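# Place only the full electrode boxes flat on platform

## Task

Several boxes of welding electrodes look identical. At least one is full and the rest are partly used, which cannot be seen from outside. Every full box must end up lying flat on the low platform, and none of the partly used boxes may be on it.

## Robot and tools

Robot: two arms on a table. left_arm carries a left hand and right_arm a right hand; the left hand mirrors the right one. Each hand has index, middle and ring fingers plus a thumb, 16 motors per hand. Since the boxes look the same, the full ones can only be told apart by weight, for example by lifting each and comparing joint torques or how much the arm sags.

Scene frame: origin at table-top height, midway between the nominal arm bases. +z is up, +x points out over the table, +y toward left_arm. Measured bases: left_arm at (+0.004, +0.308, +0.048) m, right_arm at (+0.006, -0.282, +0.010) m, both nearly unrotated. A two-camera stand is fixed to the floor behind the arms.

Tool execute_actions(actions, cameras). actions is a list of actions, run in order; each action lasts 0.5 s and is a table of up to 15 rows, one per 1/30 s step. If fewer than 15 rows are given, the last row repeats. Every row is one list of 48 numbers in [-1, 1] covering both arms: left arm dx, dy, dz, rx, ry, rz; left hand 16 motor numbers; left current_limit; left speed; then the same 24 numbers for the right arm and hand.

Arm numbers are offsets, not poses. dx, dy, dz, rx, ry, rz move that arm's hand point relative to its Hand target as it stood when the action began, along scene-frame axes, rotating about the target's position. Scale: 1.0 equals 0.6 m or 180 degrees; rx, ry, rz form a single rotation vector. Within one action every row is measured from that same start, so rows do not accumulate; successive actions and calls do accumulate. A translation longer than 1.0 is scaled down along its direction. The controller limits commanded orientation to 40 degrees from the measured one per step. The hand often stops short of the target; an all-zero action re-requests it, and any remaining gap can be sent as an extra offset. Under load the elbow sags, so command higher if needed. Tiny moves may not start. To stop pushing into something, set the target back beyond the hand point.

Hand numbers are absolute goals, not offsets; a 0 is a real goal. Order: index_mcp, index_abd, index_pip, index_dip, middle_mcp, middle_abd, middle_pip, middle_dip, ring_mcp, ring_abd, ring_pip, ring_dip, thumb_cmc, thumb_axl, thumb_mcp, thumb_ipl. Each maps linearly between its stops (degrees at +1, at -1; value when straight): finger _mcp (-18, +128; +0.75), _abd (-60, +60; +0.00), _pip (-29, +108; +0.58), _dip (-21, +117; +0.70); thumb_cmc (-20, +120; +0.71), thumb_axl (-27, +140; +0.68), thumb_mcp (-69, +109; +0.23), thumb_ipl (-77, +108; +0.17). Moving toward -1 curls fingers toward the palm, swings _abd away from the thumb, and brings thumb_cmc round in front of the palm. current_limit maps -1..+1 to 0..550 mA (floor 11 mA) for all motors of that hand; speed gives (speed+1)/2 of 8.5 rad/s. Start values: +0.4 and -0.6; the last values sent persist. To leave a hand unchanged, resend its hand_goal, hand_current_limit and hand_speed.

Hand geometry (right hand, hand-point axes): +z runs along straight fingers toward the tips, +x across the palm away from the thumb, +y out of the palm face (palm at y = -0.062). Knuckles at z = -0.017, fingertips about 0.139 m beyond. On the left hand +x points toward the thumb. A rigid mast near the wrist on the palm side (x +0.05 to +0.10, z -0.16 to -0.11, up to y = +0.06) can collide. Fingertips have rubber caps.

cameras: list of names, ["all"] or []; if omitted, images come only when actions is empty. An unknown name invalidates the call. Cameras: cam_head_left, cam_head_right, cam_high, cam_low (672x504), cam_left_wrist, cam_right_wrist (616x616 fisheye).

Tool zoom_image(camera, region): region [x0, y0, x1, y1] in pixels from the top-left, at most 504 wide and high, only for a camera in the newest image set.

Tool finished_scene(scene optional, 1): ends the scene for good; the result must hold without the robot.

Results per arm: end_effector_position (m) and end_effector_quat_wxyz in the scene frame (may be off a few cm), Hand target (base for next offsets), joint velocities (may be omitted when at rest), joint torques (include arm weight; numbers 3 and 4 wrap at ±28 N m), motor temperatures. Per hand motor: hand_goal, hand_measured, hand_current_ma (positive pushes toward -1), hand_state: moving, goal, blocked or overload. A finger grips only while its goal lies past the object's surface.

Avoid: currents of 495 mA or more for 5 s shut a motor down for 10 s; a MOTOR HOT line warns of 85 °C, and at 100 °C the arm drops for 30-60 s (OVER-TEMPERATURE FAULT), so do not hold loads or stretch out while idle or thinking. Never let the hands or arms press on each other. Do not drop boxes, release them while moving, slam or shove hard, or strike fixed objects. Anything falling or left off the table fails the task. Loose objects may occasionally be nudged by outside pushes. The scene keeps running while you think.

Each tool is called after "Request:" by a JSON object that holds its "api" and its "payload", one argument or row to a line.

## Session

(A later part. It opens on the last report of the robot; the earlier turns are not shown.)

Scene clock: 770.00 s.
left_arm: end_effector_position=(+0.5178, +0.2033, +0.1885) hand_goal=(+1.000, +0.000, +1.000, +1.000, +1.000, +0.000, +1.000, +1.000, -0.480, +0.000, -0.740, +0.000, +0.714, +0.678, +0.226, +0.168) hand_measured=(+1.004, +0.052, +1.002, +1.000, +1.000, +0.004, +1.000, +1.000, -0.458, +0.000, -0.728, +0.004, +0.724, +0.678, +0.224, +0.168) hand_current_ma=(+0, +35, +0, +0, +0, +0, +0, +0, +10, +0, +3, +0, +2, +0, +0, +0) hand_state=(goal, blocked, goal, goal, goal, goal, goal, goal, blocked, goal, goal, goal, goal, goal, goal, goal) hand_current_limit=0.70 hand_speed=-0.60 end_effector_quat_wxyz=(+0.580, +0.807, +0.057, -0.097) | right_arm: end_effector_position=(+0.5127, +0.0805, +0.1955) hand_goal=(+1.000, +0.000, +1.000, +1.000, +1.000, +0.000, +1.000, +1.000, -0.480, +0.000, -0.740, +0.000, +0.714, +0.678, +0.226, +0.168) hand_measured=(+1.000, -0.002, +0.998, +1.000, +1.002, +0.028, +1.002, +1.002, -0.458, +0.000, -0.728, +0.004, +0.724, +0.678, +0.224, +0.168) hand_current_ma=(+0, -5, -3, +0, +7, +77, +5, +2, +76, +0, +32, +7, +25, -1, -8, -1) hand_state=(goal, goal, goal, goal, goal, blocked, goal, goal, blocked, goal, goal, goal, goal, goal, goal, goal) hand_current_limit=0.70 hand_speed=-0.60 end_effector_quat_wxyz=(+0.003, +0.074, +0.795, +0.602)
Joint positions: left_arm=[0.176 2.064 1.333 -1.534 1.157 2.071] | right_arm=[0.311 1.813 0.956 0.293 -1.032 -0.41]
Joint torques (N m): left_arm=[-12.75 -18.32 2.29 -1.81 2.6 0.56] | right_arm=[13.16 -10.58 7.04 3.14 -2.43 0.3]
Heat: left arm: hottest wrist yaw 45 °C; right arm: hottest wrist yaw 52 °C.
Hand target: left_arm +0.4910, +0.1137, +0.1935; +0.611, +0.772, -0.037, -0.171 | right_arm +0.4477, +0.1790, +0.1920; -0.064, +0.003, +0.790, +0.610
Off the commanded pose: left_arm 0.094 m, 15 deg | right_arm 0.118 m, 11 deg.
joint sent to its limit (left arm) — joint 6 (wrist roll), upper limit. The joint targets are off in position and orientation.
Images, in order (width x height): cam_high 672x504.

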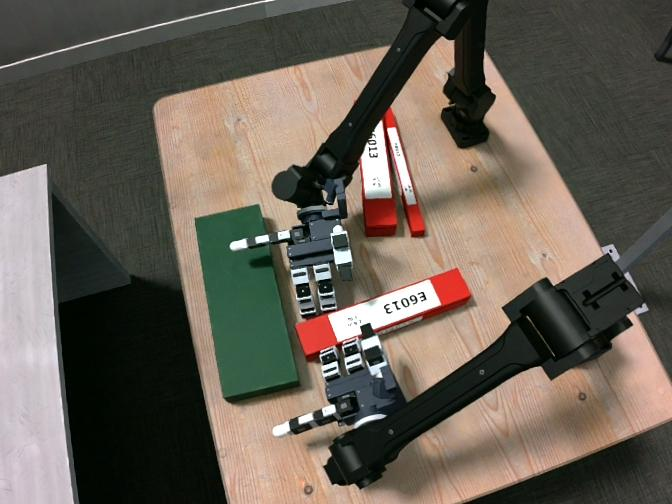

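Request:
{"api": "execute_actions", "payload": {
  "actions": [
    [[-0.04,-0.0,0.0,0,0,0, 1,0,1,1,1,0,1,1,-0.48,0,-0.74,0,0.714,0.678,0.226,0.168,0.7,-0.6, -0.04,0.0,0,0,0,0, 1,0,1,1,1,0,1,1,-0.48,0,-0.74,0,0.714,0.678,0.226,0.168,0.7,-0.6]]
  ],
  "cameras": ["cam_high","cam_head_left"]
}}

Request:
{"api": "zoom_image", "payload": {
  "camera": "cam_high",
  "region": [240, 230, 400, 390]
}}

Scene clock: 771.43 s.
left_arm: end_effector_position=(+0.4967, +0.1994, +0.1891) hand_goal=(+1.000, +0.000, +1.000, +1.000, +1.000, +0.000, +1.000, +1.000, -0.480, +0.000, -0.740, +0.000, +0.714, +0.678, +0.226, +0.168) hand_measured=(+1.002, +0.080, +1.002, +1.000, +1.002, +0.004, +1.000, +1.000, -0.458, +0.000, -0.728, +0.004, +0.724, +0.678, +0.224, +0.168) hand_current_ma=(+0, +79, +0, +0, +0, +0, +0, +0, +10, +0, +3, +0, +2, +0, +0, +0) hand_state=(goal, blocked, goal, goal, goal, goal, goal, goal, blocked, goal, goal, goal, goal, goal, goal, goal) hand_current_limit=0.70 hand_speed=-0.60 end_effector_quat_wxyz=(+0.575, +0.811, +0.050, -0.093) | right_arm: end_effector_position=(+0.4906, +0.0807, +0.1953) hand_goal=(+1.000, +0.000, +1.000, +1.000, +1.000, +0.000, +1.000, +1.000, -0.480, +0.000, -0.740, +0.000, +0.714, +0.678, +0.226, +0.168) hand_measured=(+1.000, -0.002, +0.998, +1.000, +1.004, +0.048, +1.002, +1.002, -0.458, +0.000, -0.728, +0.004, +0.724, +0.678, +0.224, +0.168) hand_current_ma=(+0, -5, -3, +0, +7, +144, +5, +2, +76, +0, +32, +7, +25, -1, -8, -1) hand_state=(goal, goal, goal, goal, goal, blocked, goal, goal, blocked, goal, goal, goal, goal, goal, goal, goal) hand_current_limit=0.70 hand_speed=-0.60 end_effector_quat_wxyz=(+0.008, +0.076, +0.796, +0.601)
Joint positions: left_arm=[0.176 2.019 1.263 -1.492 1.145 2.073] | right_arm=[0.33 1.773 0.887 0.341 -1.006 -0.391]
Joint torques (N m): left_arm=[-12.57 -17.44 1.52 -2.1 3.01 0.54] | right_arm=[13.57 -9.82 7.05 3.17 -2.63 0.33]
Heat: left arm: hottest wrist yaw 45 °C; right arm: hottest wrist yaw 52 °C.
Hand target: left_arm +0.4669, +0.1137, +0.1935; +0.611, +0.772, -0.037, -0.172 | right_arm +0.4235, +0.1791, +0.1921; -0.064, +0.003, +0.790, +0.610
Off the commanded pose: left_arm 0.091 m, 15 deg | right_arm 0.119 m, 12 deg.
joint sent to its limit (left arm) — joint 6 (wrist roll), upper limit. The joint targets are off in position and orientation.
Images, in order (width x height): cam_head_left 672x504, cam_high 672x504.

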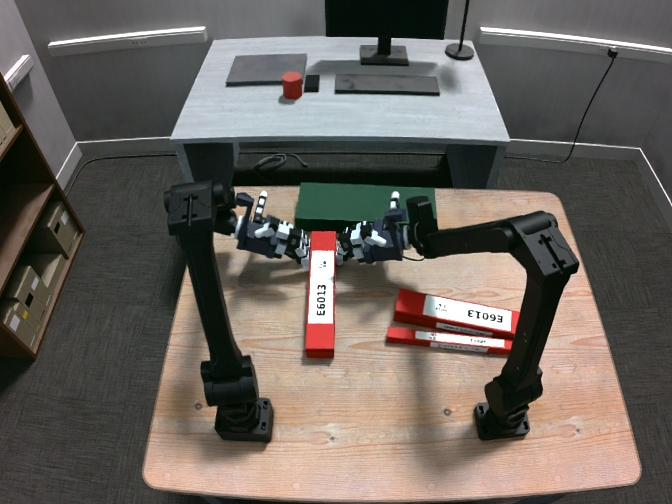

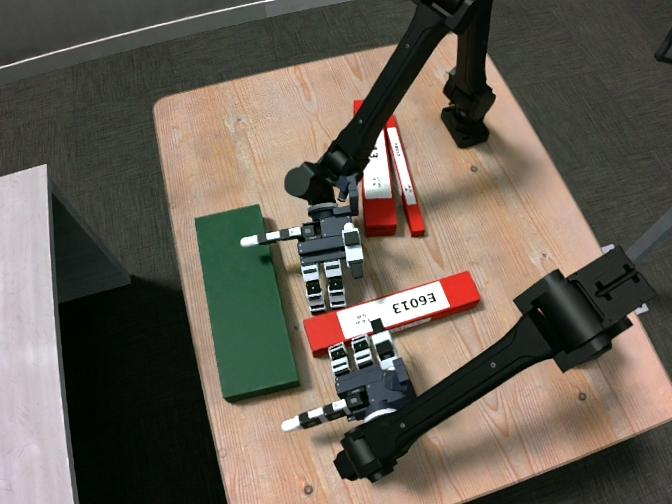

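Scaled by 3.150.

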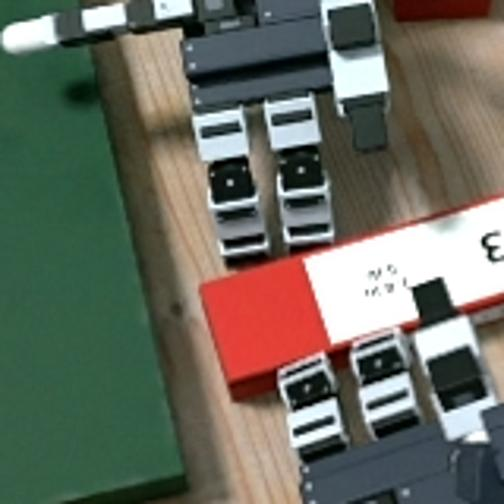

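Request:
{"api": "execute_actions", "payload": {
  "actions": [
    [[0,-0.0,0.04,0,0,0, 1,0,1,1,1,0,1,1,-0.48,0,-0.74,0,0.714,0.678,0.226,0.168,0.7,-0.6, 0,0.0,0.05,0,0,0, 1,0,1,1,1,0,1,1,-0.48,0,-0.74,0,0.714,0.678,0.226,0.168,0.7,-0.6]]
  ],
  "cameras": []
}}

Request:
{"api": "execute_actions", "payload": {
  "actions": [
    [[0,-0.0,0.03,0,0,0, 1,0,1,1,1,0,1,1,-0.48,0,-0.74,0,0.714,0.678,0.226,0.168,0.7,-0.6, 0,0.0,0.05,0,0,0, 1,0,1,1,1,0,1,1,-0.48,0,-0.74,0,0.714,0.678,0.226,0.168,0.7,-0.6]]
  ],
  "cameras": ["cam_high","cam_head_left"]
}}

Request:
{"api": "zoom_image", "payload": {
  "camera": "cam_head_left",
  "region": [280, 200, 400, 380]
}}

Scene clock: 772.63 s.
left_arm: end_effector_position=(+0.4916, +0.1985, +0.1901) hand_goal=(+1.000, +0.000, +1.000, +1.000, +1.000, +0.000, +1.000, +1.000, -0.480, +0.000, -0.740, +0.000, +0.714, +0.678, +0.226, +0.168) hand_measured=(+1.002, +0.080, +1.002, +1.000, +1.002, +0.006, +1.002, +1.000, -0.458, +0.000, -0.728, +0.004, +0.724, +0.678, +0.224, +0.168) hand_current_ma=(+0, +79, +0, +0, +0, +0, +0, +0, +10, +0, +3, +0, +2, +0, +0, +0) hand_state=(goal, blocked, goal, goal, goal, goal, goal, goal, blocked, goal, goal, goal, goal, goal, goal, goal) hand_current_limit=0.70 hand_speed=-0.60 end_effector_quat_wxyz=(+0.569, +0.815, +0.047, -0.099) | right_arm: end_effector_position=(+0.4859, +0.0848, +0.1981) hand_goal=(+1.000, +0.000, +1.000, +1.000, +1.000, +0.000, +1.000, +1.000, -0.480, +0.000, -0.740, +0.000, +0.714, +0.678, +0.226, +0.168) hand_measured=(+1.000, -0.002, +0.998, +1.000, +1.004, +0.062, +1.002, +1.002, -0.458, +0.000, -0.728, +0.004, +0.724, +0.678, +0.224, +0.168) hand_current_ma=(+0, -5, -3, +0, +8, +200, +5, +2, +76, +0, +32, +7, +25, -1, -8, -1) hand_state=(goal, goal, goal, goal, goal, blocked, goal, goal, blocked, goal, goal, goal, goal, goal, goal, goal) hand_current_limit=0.70 hand_speed=-0.60 end_effector_quat_wxyz=(-0.001, +0.084, +0.801, +0.593)
Joint positions: left_arm=[0.176 2.008 1.255 -1.502 1.128 2.075] | right_arm=[0.341 1.747 0.884 0.29 -0.991 -0.389]
Joint torques (N m): left_arm=[-12.75 -19.43 2.76 -3.74 3.74 0.52] | right_arm=[12.81 -11.99 8.77 2.36 -3.29 0.39]
Heat: left arm: hottest wrist yaw 46 °C; right arm: hottest wrist yaw 53 °C.
Hand target: left_arm +0.4669, +0.1137, +0.2174; +0.611, +0.772, -0.037, -0.172 | right_arm +0.4237, +0.1789, +0.2222; -0.064, +0.003, +0.789, +0.610
Off the commanded pose: left_arm 0.092 m, 14 deg | right_arm 0.116 m, 12 deg.
joint sent to its limit (left arm) — joint 6 (wrist roll), upper limit. The joint targets are off in position and orientation.
No camera images: "cameras" was empty.

Scene clock: 773.33 s.
left_arm: end_effector_position=(+0.4851, +0.1949, +0.1905) hand_goal=(+1.000, +0.000, +1.000, +1.000, +1.000, +0.000, +1.000, +1.000, -0.480, +0.000, -0.740, +0.000, +0.714, +0.678, +0.226, +0.168) hand_measured=(+1.002, +0.064, +1.000, +1.000, +1.004, +0.006, +1.002, +1.000, -0.458, +0.000, -0.728, +0.004, +0.724, +0.678, +0.224, +0.168) hand_current_ma=(+0, +52, +0, +0, +0, +0, +0, +0, +10, +0, +3, +0, +2, +0, +0, +0) hand_state=(goal, blocked, goal, goal, goal, goal, goal, goal, blocked, goal, goal, goal, goal, goal, goal, goal) hand_current_limit=0.70 hand_speed=-0.60 end_effector_quat_wxyz=(+0.562, +0.818, +0.046, -0.117) | right_arm: end_effector_position=(+0.4789, +0.0892, +0.1998) hand_goal=(+1.000, +0.000, +1.000, +1.000, +1.000, +0.000, +1.000, +1.000, -0.480, +0.000, -0.740, +0.000, +0.714, +0.678, +0.226, +0.168) hand_measured=(+1.000, -0.002, +0.998, +1.000, +1.004, +0.068, +1.002, +1.000, -0.458, +0.000, -0.728, +0.004, +0.724, +0.678, +0.224, +0.168) hand_current_ma=(+0, -5, -3, +0, +8, +223, +5, +2, +76, +0, +32, +7, +25, -1, -8, -1) hand_state=(goal, goal, goal, goal, goal, blocked, goal, goal, blocked, goal, goal, goal, goal, goal, goal, goal) hand_current_limit=0.70 hand_speed=-0.60 end_effector_quat_wxyz=(-0.022, +0.096, +0.809, +0.580)
Joint positions: left_arm=[0.17 2.002 1.251 -1.533 1.102 2.079] | right_arm=[0.354 1.713 0.884 0.198 -0.983 -0.389]
Joint torques (N m): left_arm=[-12.34 -21.07 3.51 -4.12 4.73 0.48] | right_arm=[11.99 -13.57 10.5 2.96 -3.79 0.42]
Heat: left arm: hottest wrist yaw 47 °C; right arm: hottest wrist yaw 53 °C.
Hand target: left_arm +0.4669, +0.1136, +0.2355; +0.611, +0.772, -0.037, -0.172 | right_arm +0.4236, +0.1790, +0.2521; -0.064, +0.003, +0.790, +0.610
Off the commanded pose: left_arm 0.095 m, 14 deg | right_arm 0.118 m, 12 deg.
joint sent to its limit (left arm) — joint 6 (wrist roll), upper limit. The joint targets are off in position and orientation.
Images, in order (width x height): cam_head_left 672x504, cam_high 672x504.

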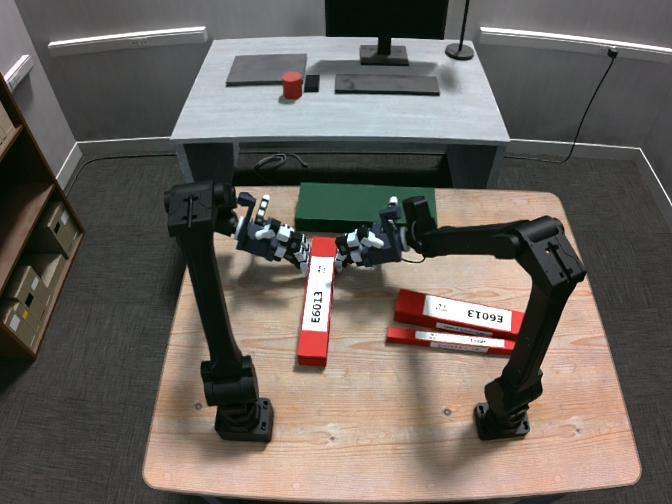

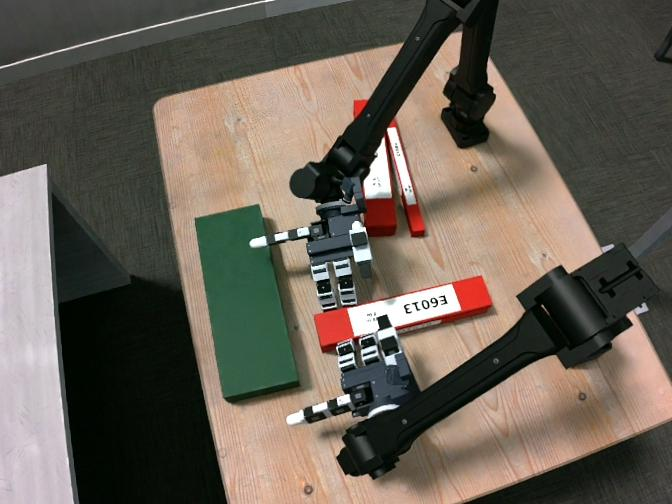

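Scaled by 2.800.

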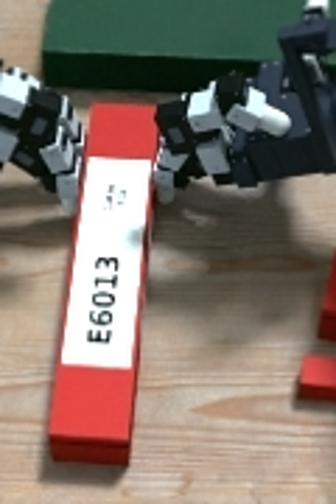

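Request:
{"api": "execute_actions", "payload": {
  "actions": [
    [[0.01,-0.0,0.04,0,0,0, 1,0,1,1,1,0,1,1,-0.48,0,-0.74,0,0.714,0.678,0.226,0.168,0.7,-0.6, 0.02,0.0,0.04,0,0,0, 1,0,1,1,1,0,1,1,-0.48,0,-0.74,0,0.714,0.678,0.226,0.168,0.7,-0.6]]
  ],
  "cameras": []
}}

Request:
{"api": "execute_actions", "payload": {
  "actions": [
    [[0.01,-0.0,0.04,0,0,0, 1,0,1,1,1,0,1,1,-0.48,0,-0.74,0,0.714,0.678,0.226,0.168,0.7,-0.6, 0.02,0.0,0.04,0,0,0, 1,0,1,1,1,0,1,1,-0.48,0,-0.74,0,0.714,0.678,0.226,0.168,0.7,-0.6]]
  ],
  "cameras": ["cam_head_left"]
}}

Request:
{"api": "zoom_image", "payload": {
  "camera": "cam_head_left",
  "region": [280, 200, 400, 380]
}}

Scene clock: 774.77 s.
left_arm: end_effector_position=(+0.4794, +0.1889, +0.1968) hand_goal=(+1.000, +0.000, +1.000, +1.000, +1.000, +0.000, +1.000, +1.000, -0.480, +0.000, -0.740, +0.000, +0.714, +0.678, +0.226, +0.168) hand_measured=(+1.002, +0.040, +1.000, +1.000, +1.004, +0.024, +1.002, +1.000, -0.458, +0.000, -0.728, +0.004, +0.724, +0.678, +0.224, +0.168) hand_current_ma=(+0, +21, +0, +0, +0, +8, +0, +0, +10, +0, +3, +0, +2, +0, +0, +0) hand_state=(goal, blocked, goal, goal, goal, blocked, goal, goal, blocked, goal, goal, goal, goal, goal, goal, goal) hand_current_limit=0.70 hand_speed=-0.60 end_effector_quat_wxyz=(+0.557, +0.818, +0.047, -0.137) | right_arm: end_effector_position=(+0.4741, +0.0883, +0.1992) hand_goal=(+1.000, +0.000, +1.000, +1.000, +1.000, +0.000, +1.000, +1.000, -0.480, +0.000, -0.740, +0.000, +0.714, +0.678, +0.226, +0.168) hand_measured=(+1.000, -0.002, +1.000, +1.000, +1.004, +0.070, +1.002, +1.000, -0.458, +0.000, -0.728, +0.004, +0.724, +0.678, +0.224, +0.168) hand_current_ma=(+0, -4, +0, +0, +8, +226, +5, +1, +76, +0, +32, +7, +25, -1, -8, -1) hand_state=(goal, goal, goal, goal, goal, blocked, goal, goal, blocked, goal, goal, goal, goal, goal, goal, goal) hand_current_limit=0.70 hand_speed=-0.60 end_effector_quat_wxyz=(-0.045, +0.110, +0.814, +0.569)
Joint positions: left_arm=[0.159 1.989 1.251 -1.58 1.085 2.08] | right_arm=[0.355 1.689 0.884 0.117 -0.99 -0.389]
Joint torques (N m): left_arm=[-11.4 -22.18 5.65 -4.67 5.39 0.47] | right_arm=[11.11 -13.86 13.68 3.06 -4.03 0.34]
Heat: left arm: hottest wrist yaw 49 °C; right arm: hottest wrist yaw 54 °C.
Hand target: left_arm +0.4729, +0.1137, +0.2596; +0.611, +0.772, -0.037, -0.172 | right_arm +0.4355, +0.1790, +0.2761; -0.064, +0.003, +0.790, +0.610
Off the commanded pose: left_arm 0.098 m, 13 deg | right_arm 0.125 m, 14 deg.
joint sent to its limit (left arm) — joint 6 (wrist roll), upper limit. The joint targets are off in position and orientation.
No camera images: "cameras" was empty.

Scene clock: 775.53 s.
left_arm: end_effector_position=(+0.4767, +0.1852, +0.2152) hand_goal=(+1.000, +0.000, +1.000, +1.000, +1.000, +0.000, +1.000, +1.000, -0.480, +0.000, -0.740, +0.000, +0.714, +0.678, +0.226, +0.168) hand_measured=(+1.002, +0.022, +1.000, +1.000, +1.004, +0.026, +1.002, +1.002, -0.458, +0.000, -0.728, +0.004, +0.724, +0.678, +0.224, +0.168) hand_current_ma=(+0, +7, +0, +0, +0, +9, +0, +0, +10, +0, +3, +0, +2, +0, +0, +0) hand_state=(goal, blocked, goal, goal, goal, blocked, goal, goal, blocked, goal, goal, goal, goal, goal, goal, goal) hand_current_limit=0.70 hand_speed=-0.60 end_effector_quat_wxyz=(+0.558, +0.817, +0.045, -0.138) | right_arm: end_effector_position=(+0.4721, +0.0877, +0.2033) hand_goal=(+1.000, +0.000, +1.000, +1.000, +1.000, +0.000, +1.000, +1.000, -0.480, +0.000, -0.740, +0.000, +0.714, +0.678, +0.226, +0.168) hand_measured=(+1.000, +0.004, +1.000, +1.000, +1.004, +0.070, +1.002, +1.000, -0.458, +0.000, -0.728, +0.004, +0.724, +0.678, +0.224, +0.168) hand_current_ma=(+0, +8, +0, +0, +8, +226, +4, +1, +76, +0, +32, +7, +25, -1, -8, -1) hand_state=(goal, goal, goal, goal, goal, blocked, goal, goal, blocked, goal, goal, goal, goal, goal, goal, goal) hand_current_limit=0.70 hand_speed=-0.60 end_effector_quat_wxyz=(-0.062, +0.122, +0.818, +0.559)
Joint positions: left_arm=[0.152 1.953 1.251 -1.614 1.089 2.08] | right_arm=[0.355 1.664 0.893 0.036 -0.993 -0.389]
Joint torques (N m): left_arm=[-10.87 -22.01 7.32 -4.19 5.95 0.47] | right_arm=[10.17 -13.86 16.42 3.15 -4.46 0.24]
Motor temperatures (°C): left_arm=[31 35 31 28 51 30] | right_arm=[28 29 36 27 55 29]
Heat: left arm: hottest wrist yaw 51 °C; right arm: hottest wrist yaw 55 °C.
Hand target: left_arm +0.4788, +0.1136, +0.2836; +0.611, +0.772, -0.037, -0.172 | right_arm +0.4475, +0.1790, +0.3001; -0.064, +0.003, +0.790, +0.610
Off the commanded pose: left_arm 0.099 m, 13 deg | right_arm 0.135 m, 15 deg.
joint sent to its limit (left arm) — joint 4 (wrist pitch), lower limit; joint 6 (wrist roll), upper limit. The joint targets are off in position and orientation.
Images, in order (width x height): cam_head_left 672x504.

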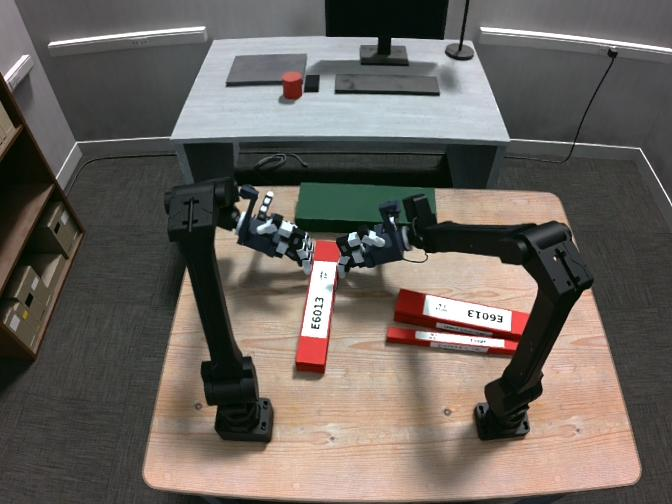

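Scaled by 2.800.

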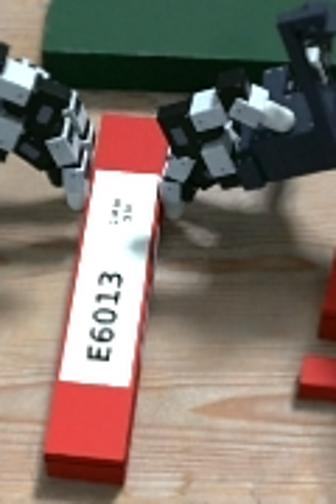

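Request:
{"api": "execute_actions", "payload": {
  "actions": [
    [[0.0,0.08,-0.04,0,0,0, 1,0,1,1,1,0,1,1,-0.48,0,-0.74,0,0.714,0.678,0.226,0.168,0.7,-0.6, 0.04,-0.09,-0.05,0,0,0, 1,0,1,1,1,0,1,1,-0.48,0,-0.74,0,0.714,0.678,0.226,0.168,0.7,-0.6]],
    [[0.02,0.08,-0.04,0,0,0, 1,0,1,1,1,0,1,1,-0.48,0,-0.74,0,0.714,0.678,0.226,0.168,0.7,-0.6, 0.03,-0.09,-0.05,0,0,0, 1,0,1,1,1,0,1,1,-0.48,0,-0.74,0,0.714,0.678,0.226,0.168,0.7,-0.6]],
    [[0.02,0.0,-0.04,0,0,0, 1,0,1,1,1,0,1,1,-0.48,0,-0.74,0,0.714,0.678,0.226,0.168,0.7,-0.6, 0.02,-0.0,-0.04,0,0,0, 1,0,1,1,1,0,1,1,-0.48,0,-0.74,0,0.714,0.678,0.226,0.168,0.7,-0.6]],
    [[0.02,0.0,-0.04,0,0,0, 1,0,1,1,1,0,1,1,-0.48,0,-0.74,0,0.714,0.678,0.226,0.168,0.7,-0.6, 0.01,-0.0,-0.045,0,0,0, 1,0,1,1,1,0,1,1,-0.48,0,-0.74,0,0.714,0.678,0.226,0.168,0.7,-0.6]]
  ],
  "cameras": ["cam_high","cam_head_left"]
}}

Request:
{"api": "zoom_image", "payload": {
  "camera": "cam_high",
  "region": [260, 230, 420, 390]
}}

Request:
{"api": "zoom_image", "payload": {
  "camera": "cam_head_left",
  "region": [280, 200, 400, 380]
}}

Scene clock: 781.93 s.
left_arm: end_effector_position=(+0.5054, +0.2078, +0.1871) hand_goal=(+1.000, +0.000, +1.000, +1.000, +1.000, +0.000, +1.000, +1.000, -0.480, +0.000, -0.740, +0.000, +0.714, +0.678, +0.226, +0.168) hand_measured=(+1.000, +0.004, +1.000, +1.000, +1.000, +0.006, +1.000, +1.000, -0.458, +0.000, -0.728, +0.004, +0.724, +0.678, +0.224, +0.168) hand_current_ma=(+0, +0, +0, +0, +0, +0, +0, +0, +10, +0, +3, +0, +2, +0, +0, +0) hand_state=(goal, goal, goal, goal, goal, goal, goal, goal, blocked, goal, goal, goal, goal, goal, goal, goal) hand_current_limit=0.70 hand_speed=-0.60 end_effector_quat_wxyz=(+0.557, +0.815, +0.066, -0.145) | right_arm: end_effector_position=(+0.4945, +0.0678, +0.1922) hand_goal=(+1.000, +0.000, +1.000, +1.000, +1.000, +0.000, +1.000, +1.000, -0.480, +0.000, -0.740, +0.000, +0.714, +0.678, +0.226, +0.168) hand_measured=(+0.998, -0.024, +1.000, +1.000, +1.000, +0.004, +1.000, +1.000, -0.458, +0.000, -0.728, +0.004, +0.724, +0.678, +0.224, +0.168) hand_current_ma=(-3, -63, +0, +0, +0, +7, +0, +0, +76, +0, +32, +7, +29, -1, -8, -1) hand_state=(goal, blocked, goal, goal, goal, goal, goal, goal, blocked, goal, goal, goal, goal, goal, goal, goal) hand_current_limit=0.70 hand_speed=-0.60 end_effector_quat_wxyz=(-0.081, +0.014, +0.788, +0.610)
Joint positions: left_arm=[0.189 2.059 1.339 -1.634 1.074 2.082] | right_arm=[0.266 1.84 1.037 -0.071 -1.248 -0.699]
Joint torques (N m): left_arm=[1.73 -16.26 7.49 -0.73 0.77 0.44] | right_arm=[-0.5 -10.11 9.54 1.98 -0.74 -0.23]
Motor temperatures (°C): left_arm=[31 36 31 28 57 30] | right_arm=[28 29 36 27 57 29]
Heat: left arm: hottest wrist yaw 57 °C; right arm: hottest wrist yaw 57 °C.
Hand target: left_arm +0.5149, +0.2096, +0.1876; +0.611, +0.772, -0.037, -0.172 | right_arm +0.5076, +0.0710, +0.1891; -0.064, +0.003, +0.790, +0.610
Off the commanded pose: left_arm 0.010 m, 15 deg | right_arm 0.014 m, 2 deg.
joint sent to its limit (left arm) — joint 6 (wrist roll), upper limit. The joint targets are off in orientation, not in position.
Images, in order (width x height): cam_head_left 672x504, cam_high 672x504.

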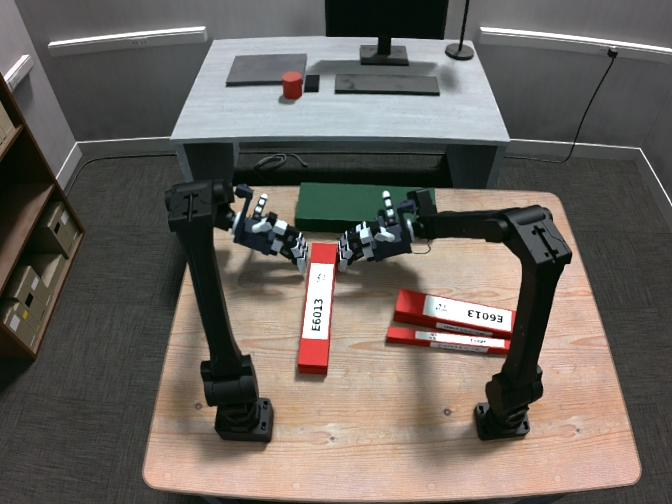

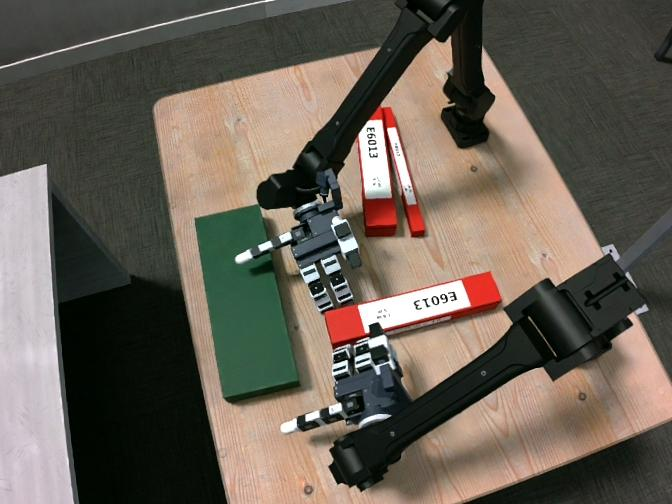

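Scaled by 3.150.

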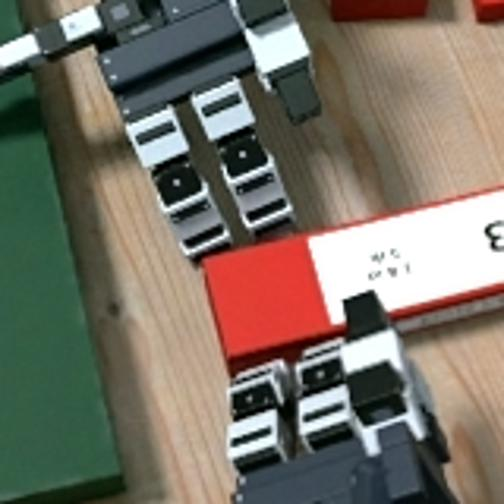

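Scaled by 2.800.

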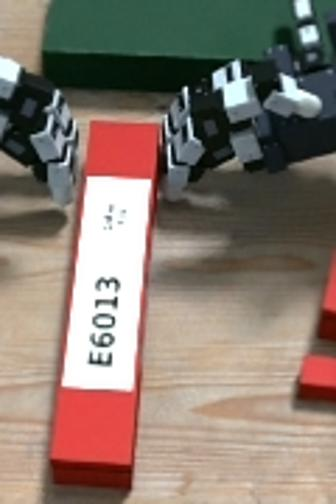

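Request:
{"api": "execute_actions", "payload": {
  "actions": [
    [[0.0,-0.04,0.0,0,0,0, 1,0,1,1,1,0,1,1,-0.48,0,-0.74,0,0.714,0.678,0.226,0.168,0.7,-0.6, -0.01,0.04,0,0,0,0, 1,0,1,1,1,0,1,1,-0.48,0,-0.74,0,0.714,0.678,0.226,0.168,0.7,-0.6]],
    [[0.0,-0.04,0.0,0,0,0, 1,0,1,1,1,0,1,1,-0.48,0,-0.74,0,0.714,0.678,0.226,0.168,0.7,-0.6, -0.02,0.04,0,0,0,0, 1,0,1,1,1,0,1,1,-0.48,0,-0.74,0,0.714,0.678,0.226,0.168,0.7,-0.6]],
    [[-0.01,-0.04,0.0,0,0,0, 1,0,1,1,1,0,1,1,-0.48,0,-0.74,0,0.714,0.678,0.226,0.168,0.7,-0.6, -0.02,0.04,0,0,0,0, 1,0,1,1,1,0,1,1,-0.48,0,-0.74,0,0.714,0.678,0.226,0.168,0.7,-0.6]]
  ],
  "cameras": ["cam_high"]
}}

Request:
{"api": "zoom_image", "payload": {
  "camera": "cam_high",
  "region": [260, 230, 420, 390]
}}

Scene clock: 787.37 s.
left_arm: end_effector_position=(+0.5130, +0.1997, +0.1898) hand_goal=(+1.000, +0.000, +1.000, +1.000, +1.000, +0.000, +1.000, +1.000, -0.480, +0.000, -0.740, +0.000, +0.714, +0.678, +0.226, +0.168) hand_measured=(+1.002, -0.036, +1.002, +1.000, +1.000, -0.020, +1.000, +1.000, -0.458, +0.000, -0.728, +0.004, +0.724, +0.678, +0.224, +0.168) hand_current_ma=(+0, -17, +0, +0, +0, -6, +0, +0, +10, +0, +3, +0, +2, +0, +0, +0) hand_state=(goal, blocked, goal, goal, goal, blocked, goal, goal, blocked, goal, goal, goal, goal, goal, goal, goal) hand_current_limit=0.70 hand_speed=-0.60 end_effector_quat_wxyz=(+0.565, +0.812, +0.065, -0.134) | right_arm: end_effector_position=(+0.5103, +0.0785, +0.1910) hand_goal=(+1.000, +0.000, +1.000, +1.000, +1.000, +0.000, +1.000, +1.000, -0.480, +0.000, -0.740, +0.000, +0.714, +0.678, +0.226, +0.168) hand_measured=(+1.000, -0.120, +1.000, +1.000, +1.002, -0.008, +1.002, +1.000, -0.458, +0.000, -0.728, +0.004, +0.724, +0.678, +0.224, +0.168) hand_current_ma=(+1, -430, +1, +1, +5, -17, +3, +1, +76, +0, +32, +7, +29, -1, -8, -1) hand_state=(goal, blocked, goal, goal, goal, goal, goal, goal, blocked, goal, goal, goal, goal, goal, goal, goal) hand_current_limit=0.70 hand_speed=-0.60 end_effector_quat_wxyz=(-0.055, +0.061, +0.789, +0.609)
Joint positions: left_arm=[0.171 2.06 1.345 -1.601 1.11 2.058] | right_arm=[0.293 1.84 0.999 0.174 -1.15 -0.456]
Joint torques (N m): left_arm=[-9.05 -15.68 5.23 -0.29 3.37 0.7] | right_arm=[8.59 -10.58 8.02 3.71 -0.22 -0.16]
Heat: left arm: hottest wrist yaw 54 °C; right arm: hottest wrist yaw 54 °C.
Hand target: left_arm +0.5088, +0.1376, +0.1875; +0.611, +0.772, -0.037, -0.172 | right_arm +0.4776, +0.1430, +0.1893; -0.064, +0.003, +0.790, +0.610
Off the commanded pose: left_arm 0.062 m, 14 deg | right_arm 0.072 m, 7 deg.
joint sent to its limit (left arm) — joint 6 (wrist roll), upper limit. The joint targets are off in position and orientation.
Images, in order (width x height): cam_high 672x504.

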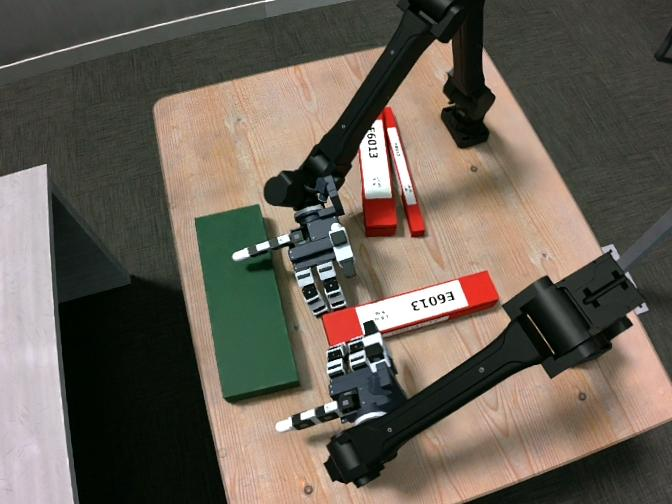

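Scaled by 3.150.

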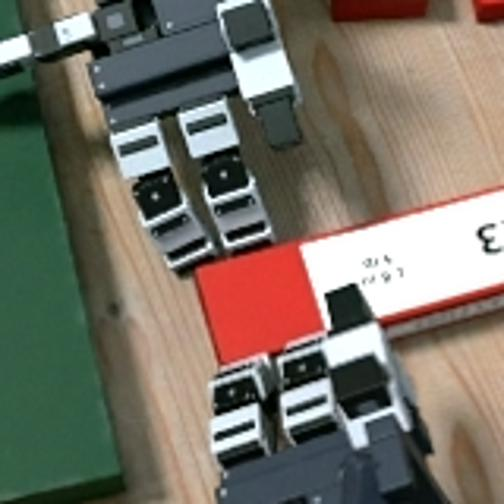

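Request:
{"api": "execute_actions", "payload": {
  "actions": [
    [[-0.01,-0.03,0.0,0,0,0, 1,0,1,1,1,0,1,1,-0.48,0,-0.74,0,0.714,0.678,0.226,0.168,0.7,-0.6, -0.04,0.03,0,0,0,0, 1,0,1,1,1,0,1,1,-0.48,0,-0.74,0,0.714,0.678,0.226,0.168,0.7,-0.6]],
    [[-0.01,-0.03,0.0,0,0,0, 1,0,1,1,1,0,1,1,-0.48,0,-0.74,0,0.714,0.678,0.226,0.168,0.7,-0.6, -0.02,0.03,0,0,0,0, 1,0,1,1,1,0,1,1,-0.48,0,-0.74,0,0.714,0.678,0.226,0.168,0.7,-0.6]]
  ],
  "cameras": []
}}

Scene clock: 789.17 s.
left_arm: end_effector_position=(+0.5139, +0.1995, +0.1885) hand_goal=(+1.000, +0.000, +1.000, +1.000, +1.000, +0.000, +1.000, +1.000, -0.480, +0.000, -0.740, +0.000, +0.714, +0.678, +0.226, +0.168) hand_measured=(+1.002, -0.056, +1.002, +1.000, +1.002, -0.042, +1.002, +1.000, -0.458, +0.000, -0.728, +0.004, +0.724, +0.678, +0.224, +0.168) hand_current_ma=(+0, -41, +0, +0, +0, -24, +0, +0, +10, +0, +3, +0, +2, +0, +0, +0) hand_state=(goal, blocked, goal, goal, goal, blocked, goal, goal, blocked, goal, goal, goal, goal, goal, goal, goal) hand_current_limit=0.70 hand_speed=-0.60 end_effector_quat_wxyz=(+0.569, +0.809, +0.071, -0.129) | right_arm: end_effector_position=(+0.4989, +0.0805, +0.1931) hand_goal=(+1.000, +0.000, +1.000, +1.000, +1.000, +0.000, +1.000, +1.000, -0.480, +0.000, -0.740, +0.000, +0.714, +0.678, +0.226, +0.168) hand_measured=(+1.000, -0.004, +0.998, +1.000, +1.004, -0.032, +1.002, +1.002, -0.458, +0.000, -0.728, +0.004, +0.724, +0.678, +0.224, +0.168) hand_current_ma=(+0, -7, -3, +0, +9, -90, +6, +3, +76, +0, +32, +7, +29, -1, -8, -1) hand_state=(goal, goal, goal, goal, goal, blocked, goal, goal, blocked, goal, goal, goal, goal, goal, goal, goal) hand_current_limit=0.70 hand_speed=-0.60 end_effector_quat_wxyz=(-0.014, +0.077, +0.792, +0.606)
Joint positions: left_arm=[0.17 2.057 1.333 -1.579 1.126 2.042] | right_arm=[0.319 1.799 0.919 0.316 -1.049 -0.381]
Joint torques (N m): left_arm=[-14.21 -16.09 3.17 0.03 4.37 0.87] | right_arm=[13.16 -9.52 7.88 3.63 -1.37 0.15]
Motor temperatures (°C): left_arm=[31 35 31 28 55 30] | right_arm=[28 29 36 27 54 29]
Heat: left arm: hottest wrist yaw 55 °C; right arm: hottest wrist yaw 54 °C.
Hand target: left_arm +0.4969, +0.1017, +0.1874; +0.611, +0.772, -0.037, -0.172 | right_arm +0.4416, +0.1789, +0.1891; -0.064, +0.003, +0.790, +0.610
Off the commanded pose: left_arm 0.099 m, 15 deg | right_arm 0.114 m, 10 deg.
joint sent to its limit (left arm) — joint 6 (wrist roll), upper limit. The joint targets are off in position and orientation.
No camera images: "cameras" was empty.

Request:
{"api": "execute_actions", "payload": {
  "actions": [
    [[-0.015,-0.02,0.0,0,0,0, 1,0,1,1,1,0,1,1,-0.48,0,-0.74,0,0.714,0.678,0.226,0.168,0.7,-0.6, -0.02,0.03,0,0,0,0, 1,0,1,1,1,0,1,1,-0.48,0,-0.74,0,0.714,0.678,0.226,0.168,0.7,-0.6]],
    [[0,-0.02,0.06,0,0,0, 1,0,1,1,1,0,1,1,-0.48,0,-0.74,0,0.714,0.678,0.226,0.168,0.7,-0.6, -0.01,0.03,0.06,0,0,0, 1,0,1,1,1,0,1,1,-0.48,0,-0.74,0,0.714,0.678,0.226,0.168,0.7,-0.6]]
  ],
  "cameras": []
}}

Request:
{"api": "execute_actions", "payload": {
  "actions": [
    [[0,-0.0,0.05,0,0,0, 1,0,1,1,1,0,1,1,-0.48,0,-0.74,0,0.714,0.678,0.226,0.168,0.7,-0.6, 0,0.0,0.05,0,0,0, 1,0,1,1,1,0,1,1,-0.48,0,-0.74,0,0.714,0.678,0.226,0.168,0.7,-0.6]]
  ],
  "cameras": ["cam_high","cam_head_left"]
}}

Request:
{"api": "zoom_image", "payload": {
  "camera": "cam_high",
  "region": [260, 230, 420, 390]
}}

Request:
{"api": "zoom_image", "payload": {
  "camera": "cam_head_left",
  "region": [280, 200, 400, 380]
}}

Scene clock: 791.10 s.
left_arm: end_effector_position=(+0.5099, +0.1987, +0.1917) hand_goal=(+1.000, +0.000, +1.000, +1.000, +1.000, +0.000, +1.000, +1.000, -0.480, +0.000, -0.740, +0.000, +0.714, +0.678, +0.226, +0.168) hand_measured=(+1.002, -0.040, +1.002, +1.000, +1.004, -0.032, +1.002, +1.002, -0.458, +0.000, -0.728, +0.004, +0.724, +0.678, +0.224, +0.168) hand_current_ma=(+0, -21, +0, +0, +0, -14, +0, +0, +10, +0, +3, +0, +2, +0, +0, +0) hand_state=(goal, blocked, goal, goal, goal, blocked, goal, goal, blocked, goal, goal, goal, goal, goal, goal, goal) hand_current_limit=0.70 hand_speed=-0.60 end_effector_quat_wxyz=(+0.569, +0.811, +0.067, -0.121) | right_arm: end_effector_position=(+0.4940, +0.0874, +0.1978) hand_goal=(+1.000, +0.000, +1.000, +1.000, +1.000, +0.000, +1.000, +1.000, -0.480, +0.000, -0.740, +0.000, +0.714, +0.678, +0.226, +0.168) hand_measured=(+1.000, -0.002, +0.998, +1.000, +1.004, +0.014, +1.004, +1.002, -0.458, +0.000, -0.728, +0.004, +0.724, +0.678, +0.224, +0.168) hand_current_ma=(+0, -5, -3, +0, +12, +35, +8, +3, +76, +0, +32, +7, +29, -1, -8, -1) hand_state=(goal, goal, goal, goal, goal, goal, goal, goal, blocked, goal, goal, goal, goal, goal, goal, goal) hand_current_limit=0.70 hand_speed=-0.60 end_effector_quat_wxyz=(+0.003, +0.107, +0.800, +0.590)
Joint positions: left_arm=[0.17 2.04 1.316 -1.557 1.13 2.041] | right_arm=[0.351 1.748 0.887 0.311 -0.95 -0.335]
Joint torques (N m): left_arm=[-17.73 -19.37 3.59 -2.73 5.34 0.89] | right_arm=[16.15 -11.11 10.52 3.02 -3.09 0.37]
Motor temperatures (°C): left_arm=[31 36 31 28 57 30] | right_arm=[28 29 36 27 53 29]
Heat: left arm: hottest wrist yaw 57 °C; right arm: hottest wrist yaw 53 °C.
Hand target: left_arm +0.4878, +0.0776, +0.2235; +0.611, +0.772, -0.037, -0.172 | right_arm +0.4236, +0.2150, +0.2253; -0.064, +0.003, +0.789, +0.611
Off the commanded pose: left_arm 0.127 m, 15 deg | right_arm 0.148 m, 14 deg.
joint sent to its limit (left arm) — joint 6 (wrist roll), upper limit. The joint targets are off in position and orientation.
No camera images: "cameras" was empty.

Scene clock: 791.83 s.
left_arm: end_effector_position=(+0.5051, +0.1931, +0.1941) hand_goal=(+1.000, +0.000, +1.000, +1.000, +1.000, +0.000, +1.000, +1.000, -0.480, +0.000, -0.740, +0.000, +0.714, +0.678, +0.226, +0.168) hand_measured=(+1.002, +0.010, +1.002, +1.000, +1.004, +0.018, +1.002, +1.002, -0.458, +0.000, -0.728, +0.004, +0.724, +0.678, +0.224, +0.168) hand_current_ma=(+0, +2, +0, +0, +0, +5, +0, +0, +10, +0, +3, +0, +2, +0, +0, +0) hand_state=(goal, goal, goal, goal, goal, goal, goal, goal, blocked, goal, goal, goal, goal, goal, goal, goal) hand_current_limit=0.70 hand_speed=-0.60 end_effector_quat_wxyz=(+0.564, +0.813, +0.059, -0.130) | right_arm: end_effector_position=(+0.4915, +0.0886, +0.1993) hand_goal=(+1.000, +0.000, +1.000, +1.000, +1.000, +0.000, +1.000, +1.000, -0.480, +0.000, -0.740, +0.000, +0.714, +0.678, +0.226, +0.168) hand_measured=(+1.000, -0.002, +0.998, +1.000, +1.004, +0.062, +1.002, +1.000, -0.458, +0.000, -0.728, +0.004, +0.724, +0.678, +0.224, +0.168) hand_current_ma=(+0, -5, -3, +0, +11, +198, +6, +2, +76, +0, +32, +7, +29, -1, -8, -1) hand_state=(goal, goal, goal, goal, goal, blocked, goal, goal, blocked, goal, goal, goal, goal, goal, goal, goal) hand_current_limit=0.70 hand_speed=-0.60 end_effector_quat_wxyz=(-0.008, +0.123, +0.809, +0.575)
Joint positions: left_arm=[0.16 2.034 1.316 -1.579 1.115 2.052] | right_arm=[0.358 1.715 0.887 0.229 -0.928 -0.334]
Joint torques (N m): left_arm=[-16.97 -22.12 4.78 -4.3 5.98 0.77] | right_arm=[15.62 -12.63 12.19 3.14 -4.26 0.38]
Motor temperatures (°C): left_arm=[31 36 31 28 58 30] | right_arm=[28 29 36 27 54 29]
Heat: left arm: hottest wrist yaw 58 °C; right arm: hottest wrist yaw 54 °C.
Hand target: left_arm +0.4879, +0.0777, +0.2536; +0.611, +0.772, -0.037, -0.172 | right_arm +0.4237, +0.2150, +0.2552; -0.064, +0.003, +0.790, +0.610
Off the commanded pose: left_arm 0.131 m, 14 deg | right_arm 0.154 m, 16 deg.
joint sent to its limit (left arm) — joint 6 (wrist roll), upper limit. The joint targets are off in position and orientation.
Images, in order (width x height): cam_head_left 672x504, cam_high 672x504.

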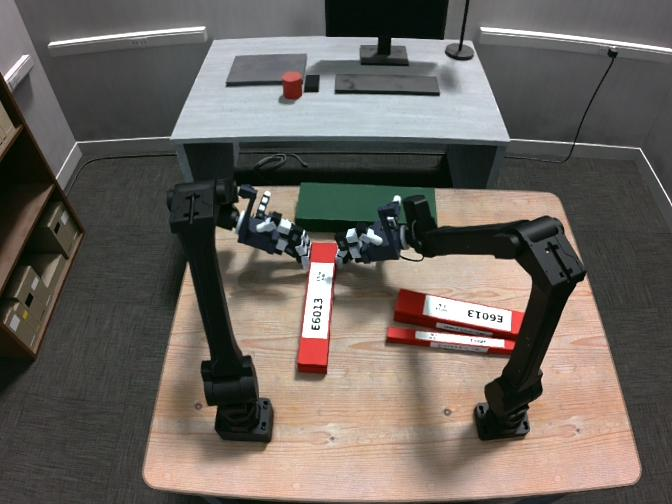

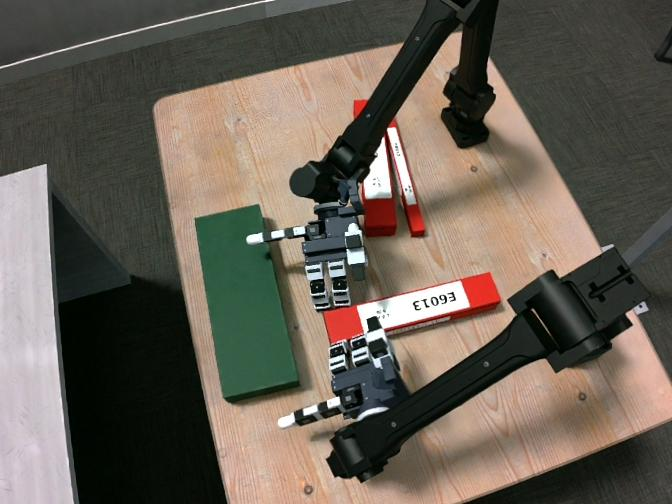

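Scaled by 3.150.

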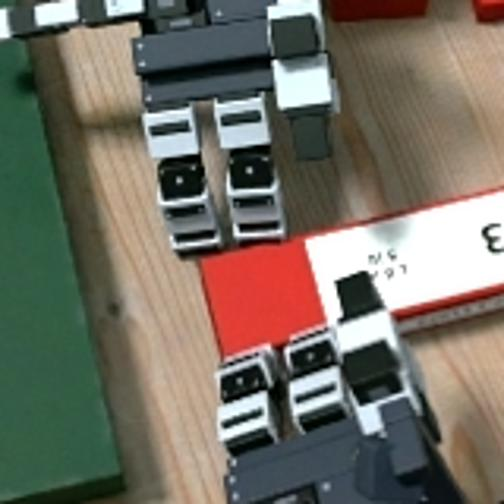

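Scaled by 2.800.

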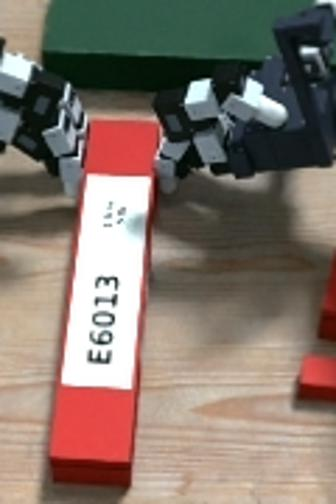

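Request:
{"api": "execute_actions", "payload": {
  "actions": [
    [[0,-0.0,0.03,0,0,0, 1,0,1,1,1,0,1,1,-0.48,0,-0.74,0,0.714,0.678,0.226,0.168,0.7,-0.6, 0.01,0.0,0.06,0,0,0, 1,0,1,1,1,0,1,1,-0.48,0,-0.74,0,0.714,0.678,0.226,0.168,0.7,-0.6]],
    [[0,-0.01,0.03,0,0,0, 1,0,1,1,1,0,1,1,-0.48,0,-0.74,0,0.714,0.678,0.226,0.168,0.7,-0.6, 0.01,0.01,0.06,0,0,0, 1,0,1,1,1,0,1,1,-0.48,0,-0.74,0,0.714,0.678,0.226,0.168,0.7,-0.6]]
  ],
  "cameras": ["cam_head_left"]
}}

Request:
{"api": "zoom_image", "payload": {
  "camera": "cam_head_left",
  "region": [280, 200, 400, 380]
}}

Scene clock: 793.67 s.
left_arm: end_effector_position=(+0.4954, +0.1763, +0.2149) hand_goal=(+1.000, +0.000, +1.000, +1.000, +1.000, +0.000, +1.000, +1.000, -0.480, +0.000, -0.740, +0.000, +0.714, +0.678, +0.226, +0.168) hand_measured=(+1.002, -0.012, +1.000, +1.000, +1.006, -0.008, +1.004, +1.002, -0.458, +0.000, -0.728, +0.004, +0.724, +0.678, +0.224, +0.168) hand_current_ma=(+0, -2, +0, +0, +1, -1, +0, +0, +10, +0, +3, +0, +2, +0, +0, +0) hand_state=(goal, goal, goal, goal, goal, goal, goal, goal, blocked, goal, goal, goal, goal, goal, goal, goal) hand_current_limit=0.70 hand_speed=-0.60 end_effector_quat_wxyz=(+0.559, +0.817, +0.036, -0.136) | right_arm: end_effector_position=(+0.4816, +0.0839, +0.2195) hand_goal=(+1.000, +0.000, +1.000, +1.000, +1.000, +0.000, +1.000, +1.000, -0.480, +0.000, -0.740, +0.000, +0.714, +0.678, +0.226, +0.168) hand_measured=(+1.000, -0.002, +0.998, +1.000, +1.004, +0.122, +1.002, +1.000, -0.458, +0.000, -0.728, +0.004, +0.724, +0.678, +0.224, +0.168) hand_current_ma=(+0, -4, -3, +0, +11, +441, +5, +1, +76, +0, +32, +7, +29, -1, -8, -1) hand_state=(goal, goal, goal, goal, goal, blocked, goal, goal, blocked, goal, goal, goal, goal, goal, goal, goal) hand_current_limit=0.70 hand_speed=-0.60 end_effector_quat_wxyz=(-0.037, +0.152, +0.821, +0.549)
Joint positions: left_arm=[0.128 1.991 1.316 -1.62 1.102 2.069] | right_arm=[0.36 1.612 0.895 0.015 -0.912 -0.338]
Joint torques (N m): left_arm=[-15.56 -23.06 5.96 -3.97 7.35 0.45] | right_arm=[15.15 -13.1 17.99 3.71 -5.5 0.38]
Motor temperatures (°C): left_arm=[32 36 31 28 63 30] | right_arm=[29 29 37 27 57 29]
Heat: left arm: hottest wrist yaw 63 °C; right arm: hottest wrist yaw 57 °C.
Hand target: left_arm +0.4879, +0.0717, +0.2896; +0.611, +0.772, -0.037, -0.171 | right_arm +0.4355, +0.2210, +0.3270; -0.064, +0.003, +0.790, +0.610
Off the commanded pose: left_arm 0.129 m, 12 deg | right_arm 0.180 m, 19 deg.
joint sent to its limit (left arm) — joint 4 (wrist pitch), lower limit. The joint targets are off in position and orientation.
Images, in order (width x height): cam_head_left 672x504.

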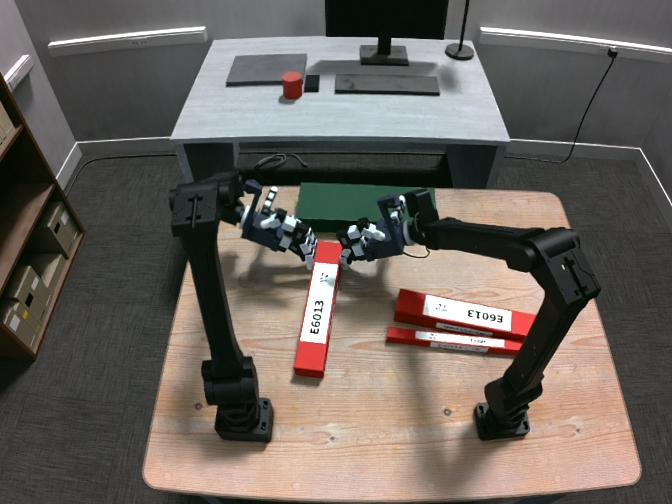

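Scaled by 2.800.

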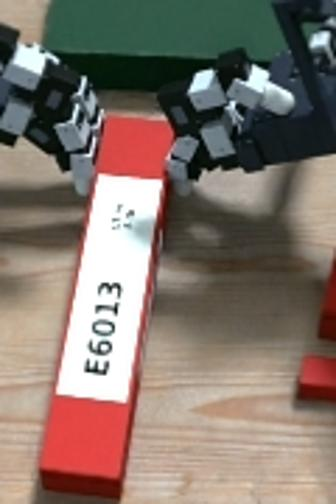

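Request:
{"api": "execute_actions", "payload": {
  "actions": [
    [[0.01,-0.0,0.05,0,0,0, 1,0,1,1,1,0,1,1,-0.48,0,-0.74,0,0.714,0.678,0.226,0.168,0.7,-0.6, 0.02,0.01,0.05,0,0,0, 1,0,1,1,1,0,1,1,-0.48,0,-0.74,0,0.714,0.678,0.226,0.168,0.7,-0.6]],
    [[0.03,-0.01,0.04,0,0,0, 1,0,1,1,1,0,1,1,-0.48,0,-0.74,0,0.714,0.678,0.226,0.168,0.7,-0.6, 0.04,0.0,0.05,0,0,0, 1,0,1,1,1,0,1,1,-0.48,0,-0.74,0,0.714,0.678,0.226,0.168,0.7,-0.6]]
  ],
  "cameras": ["cam_head_left","cam_low"]
}}

Scene clock: 796.07 s.
left_arm: end_effector_position=(+0.5071, +0.1769, +0.2604) hand_goal=(+1.000, +0.000, +1.000, +1.000, +1.000, +0.000, +1.000, +1.000, -0.480, +0.000, -0.740, +0.000, +0.714, +0.678, +0.226, +0.168) hand_measured=(+1.000, -0.006, +1.000, +1.000, +1.006, +0.014, +1.004, +1.002, -0.458, +0.000, -0.728, +0.004, +0.724, +0.678, +0.224, +0.168) hand_current_ma=(+0, -1, +0, +0, +1, +3, +0, +0, +10, +0, +3, +0, +2, +0, +0, +0) hand_state=(goal, goal, goal, goal, goal, goal, goal, goal, blocked, goal, goal, goal, goal, goal, goal, goal) hand_current_limit=0.70 hand_speed=-0.60 end_effector_quat_wxyz=(+0.543, +0.831, +0.042, -0.114) | right_arm: end_effector_position=(+0.5022, +0.0954, +0.2663) hand_goal=(+1.000, +0.000, +1.000, +1.000, +1.000, +0.000, +1.000, +1.000, -0.480, +0.000, -0.740, +0.000, +0.714, +0.678, +0.226, +0.168) hand_measured=(+1.000, +0.000, +1.000, +1.000, +1.006, +0.124, +1.002, +1.000, -0.458, +0.000, -0.728, +0.004, +0.724, +0.678, +0.224, +0.168) hand_current_ma=(+0, -1, +0, +0, +13, +443, +6, +1, +76, +0, +32, +7, +29, -1, -8, -1) hand_state=(goal, goal, goal, goal, goal, blocked, goal, goal, blocked, goal, goal, goal, goal, goal, goal, goal) hand_current_limit=0.70 hand_speed=-0.60 end_effector_quat_wxyz=(-0.052, +0.154, +0.826, +0.540)
Joint positions: left_arm=[0.127 1.899 1.356 -1.62 1.088 1.964] | right_arm=[0.36 1.585 1.037 -0.202 -0.922 -0.358]
Joint torques (N m): left_arm=[-15.97 -22.01 8.96 -3.73 7.69 0.09] | right_arm=[13.1 -11.99 20.9 4.48 -6.06 0.34]
Motor temperatures (°C): left_arm=[32 36 31 28 72 30] | right_arm=[29 29 38 27 61 29]
Heat: left arm: hottest wrist yaw 72 °C; right arm: hottest wrist yaw 61 °C.
Hand target: left_arm +0.5119, +0.0656, +0.3435; +0.611, +0.772, -0.037, -0.172 | right_arm +0.4715, +0.2270, +0.3871; -0.064, +0.003, +0.790, +0.610
Off the commanded pose: left_arm 0.139 m, 15 deg | right_arm 0.181 m, 20 deg.
joint sent to its limit (left arm) — joint 4 (wrist pitch), lower limit. The joint targets are off in position and orientation.
Images, in order (width x height): cam_head_left 672x504, cam_low 672x504.

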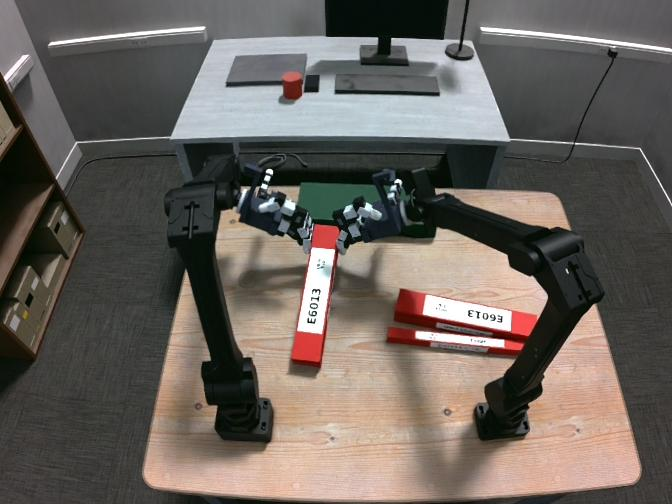

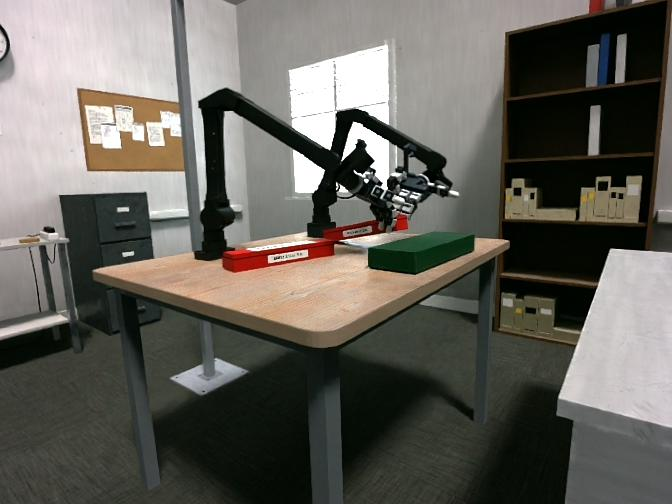

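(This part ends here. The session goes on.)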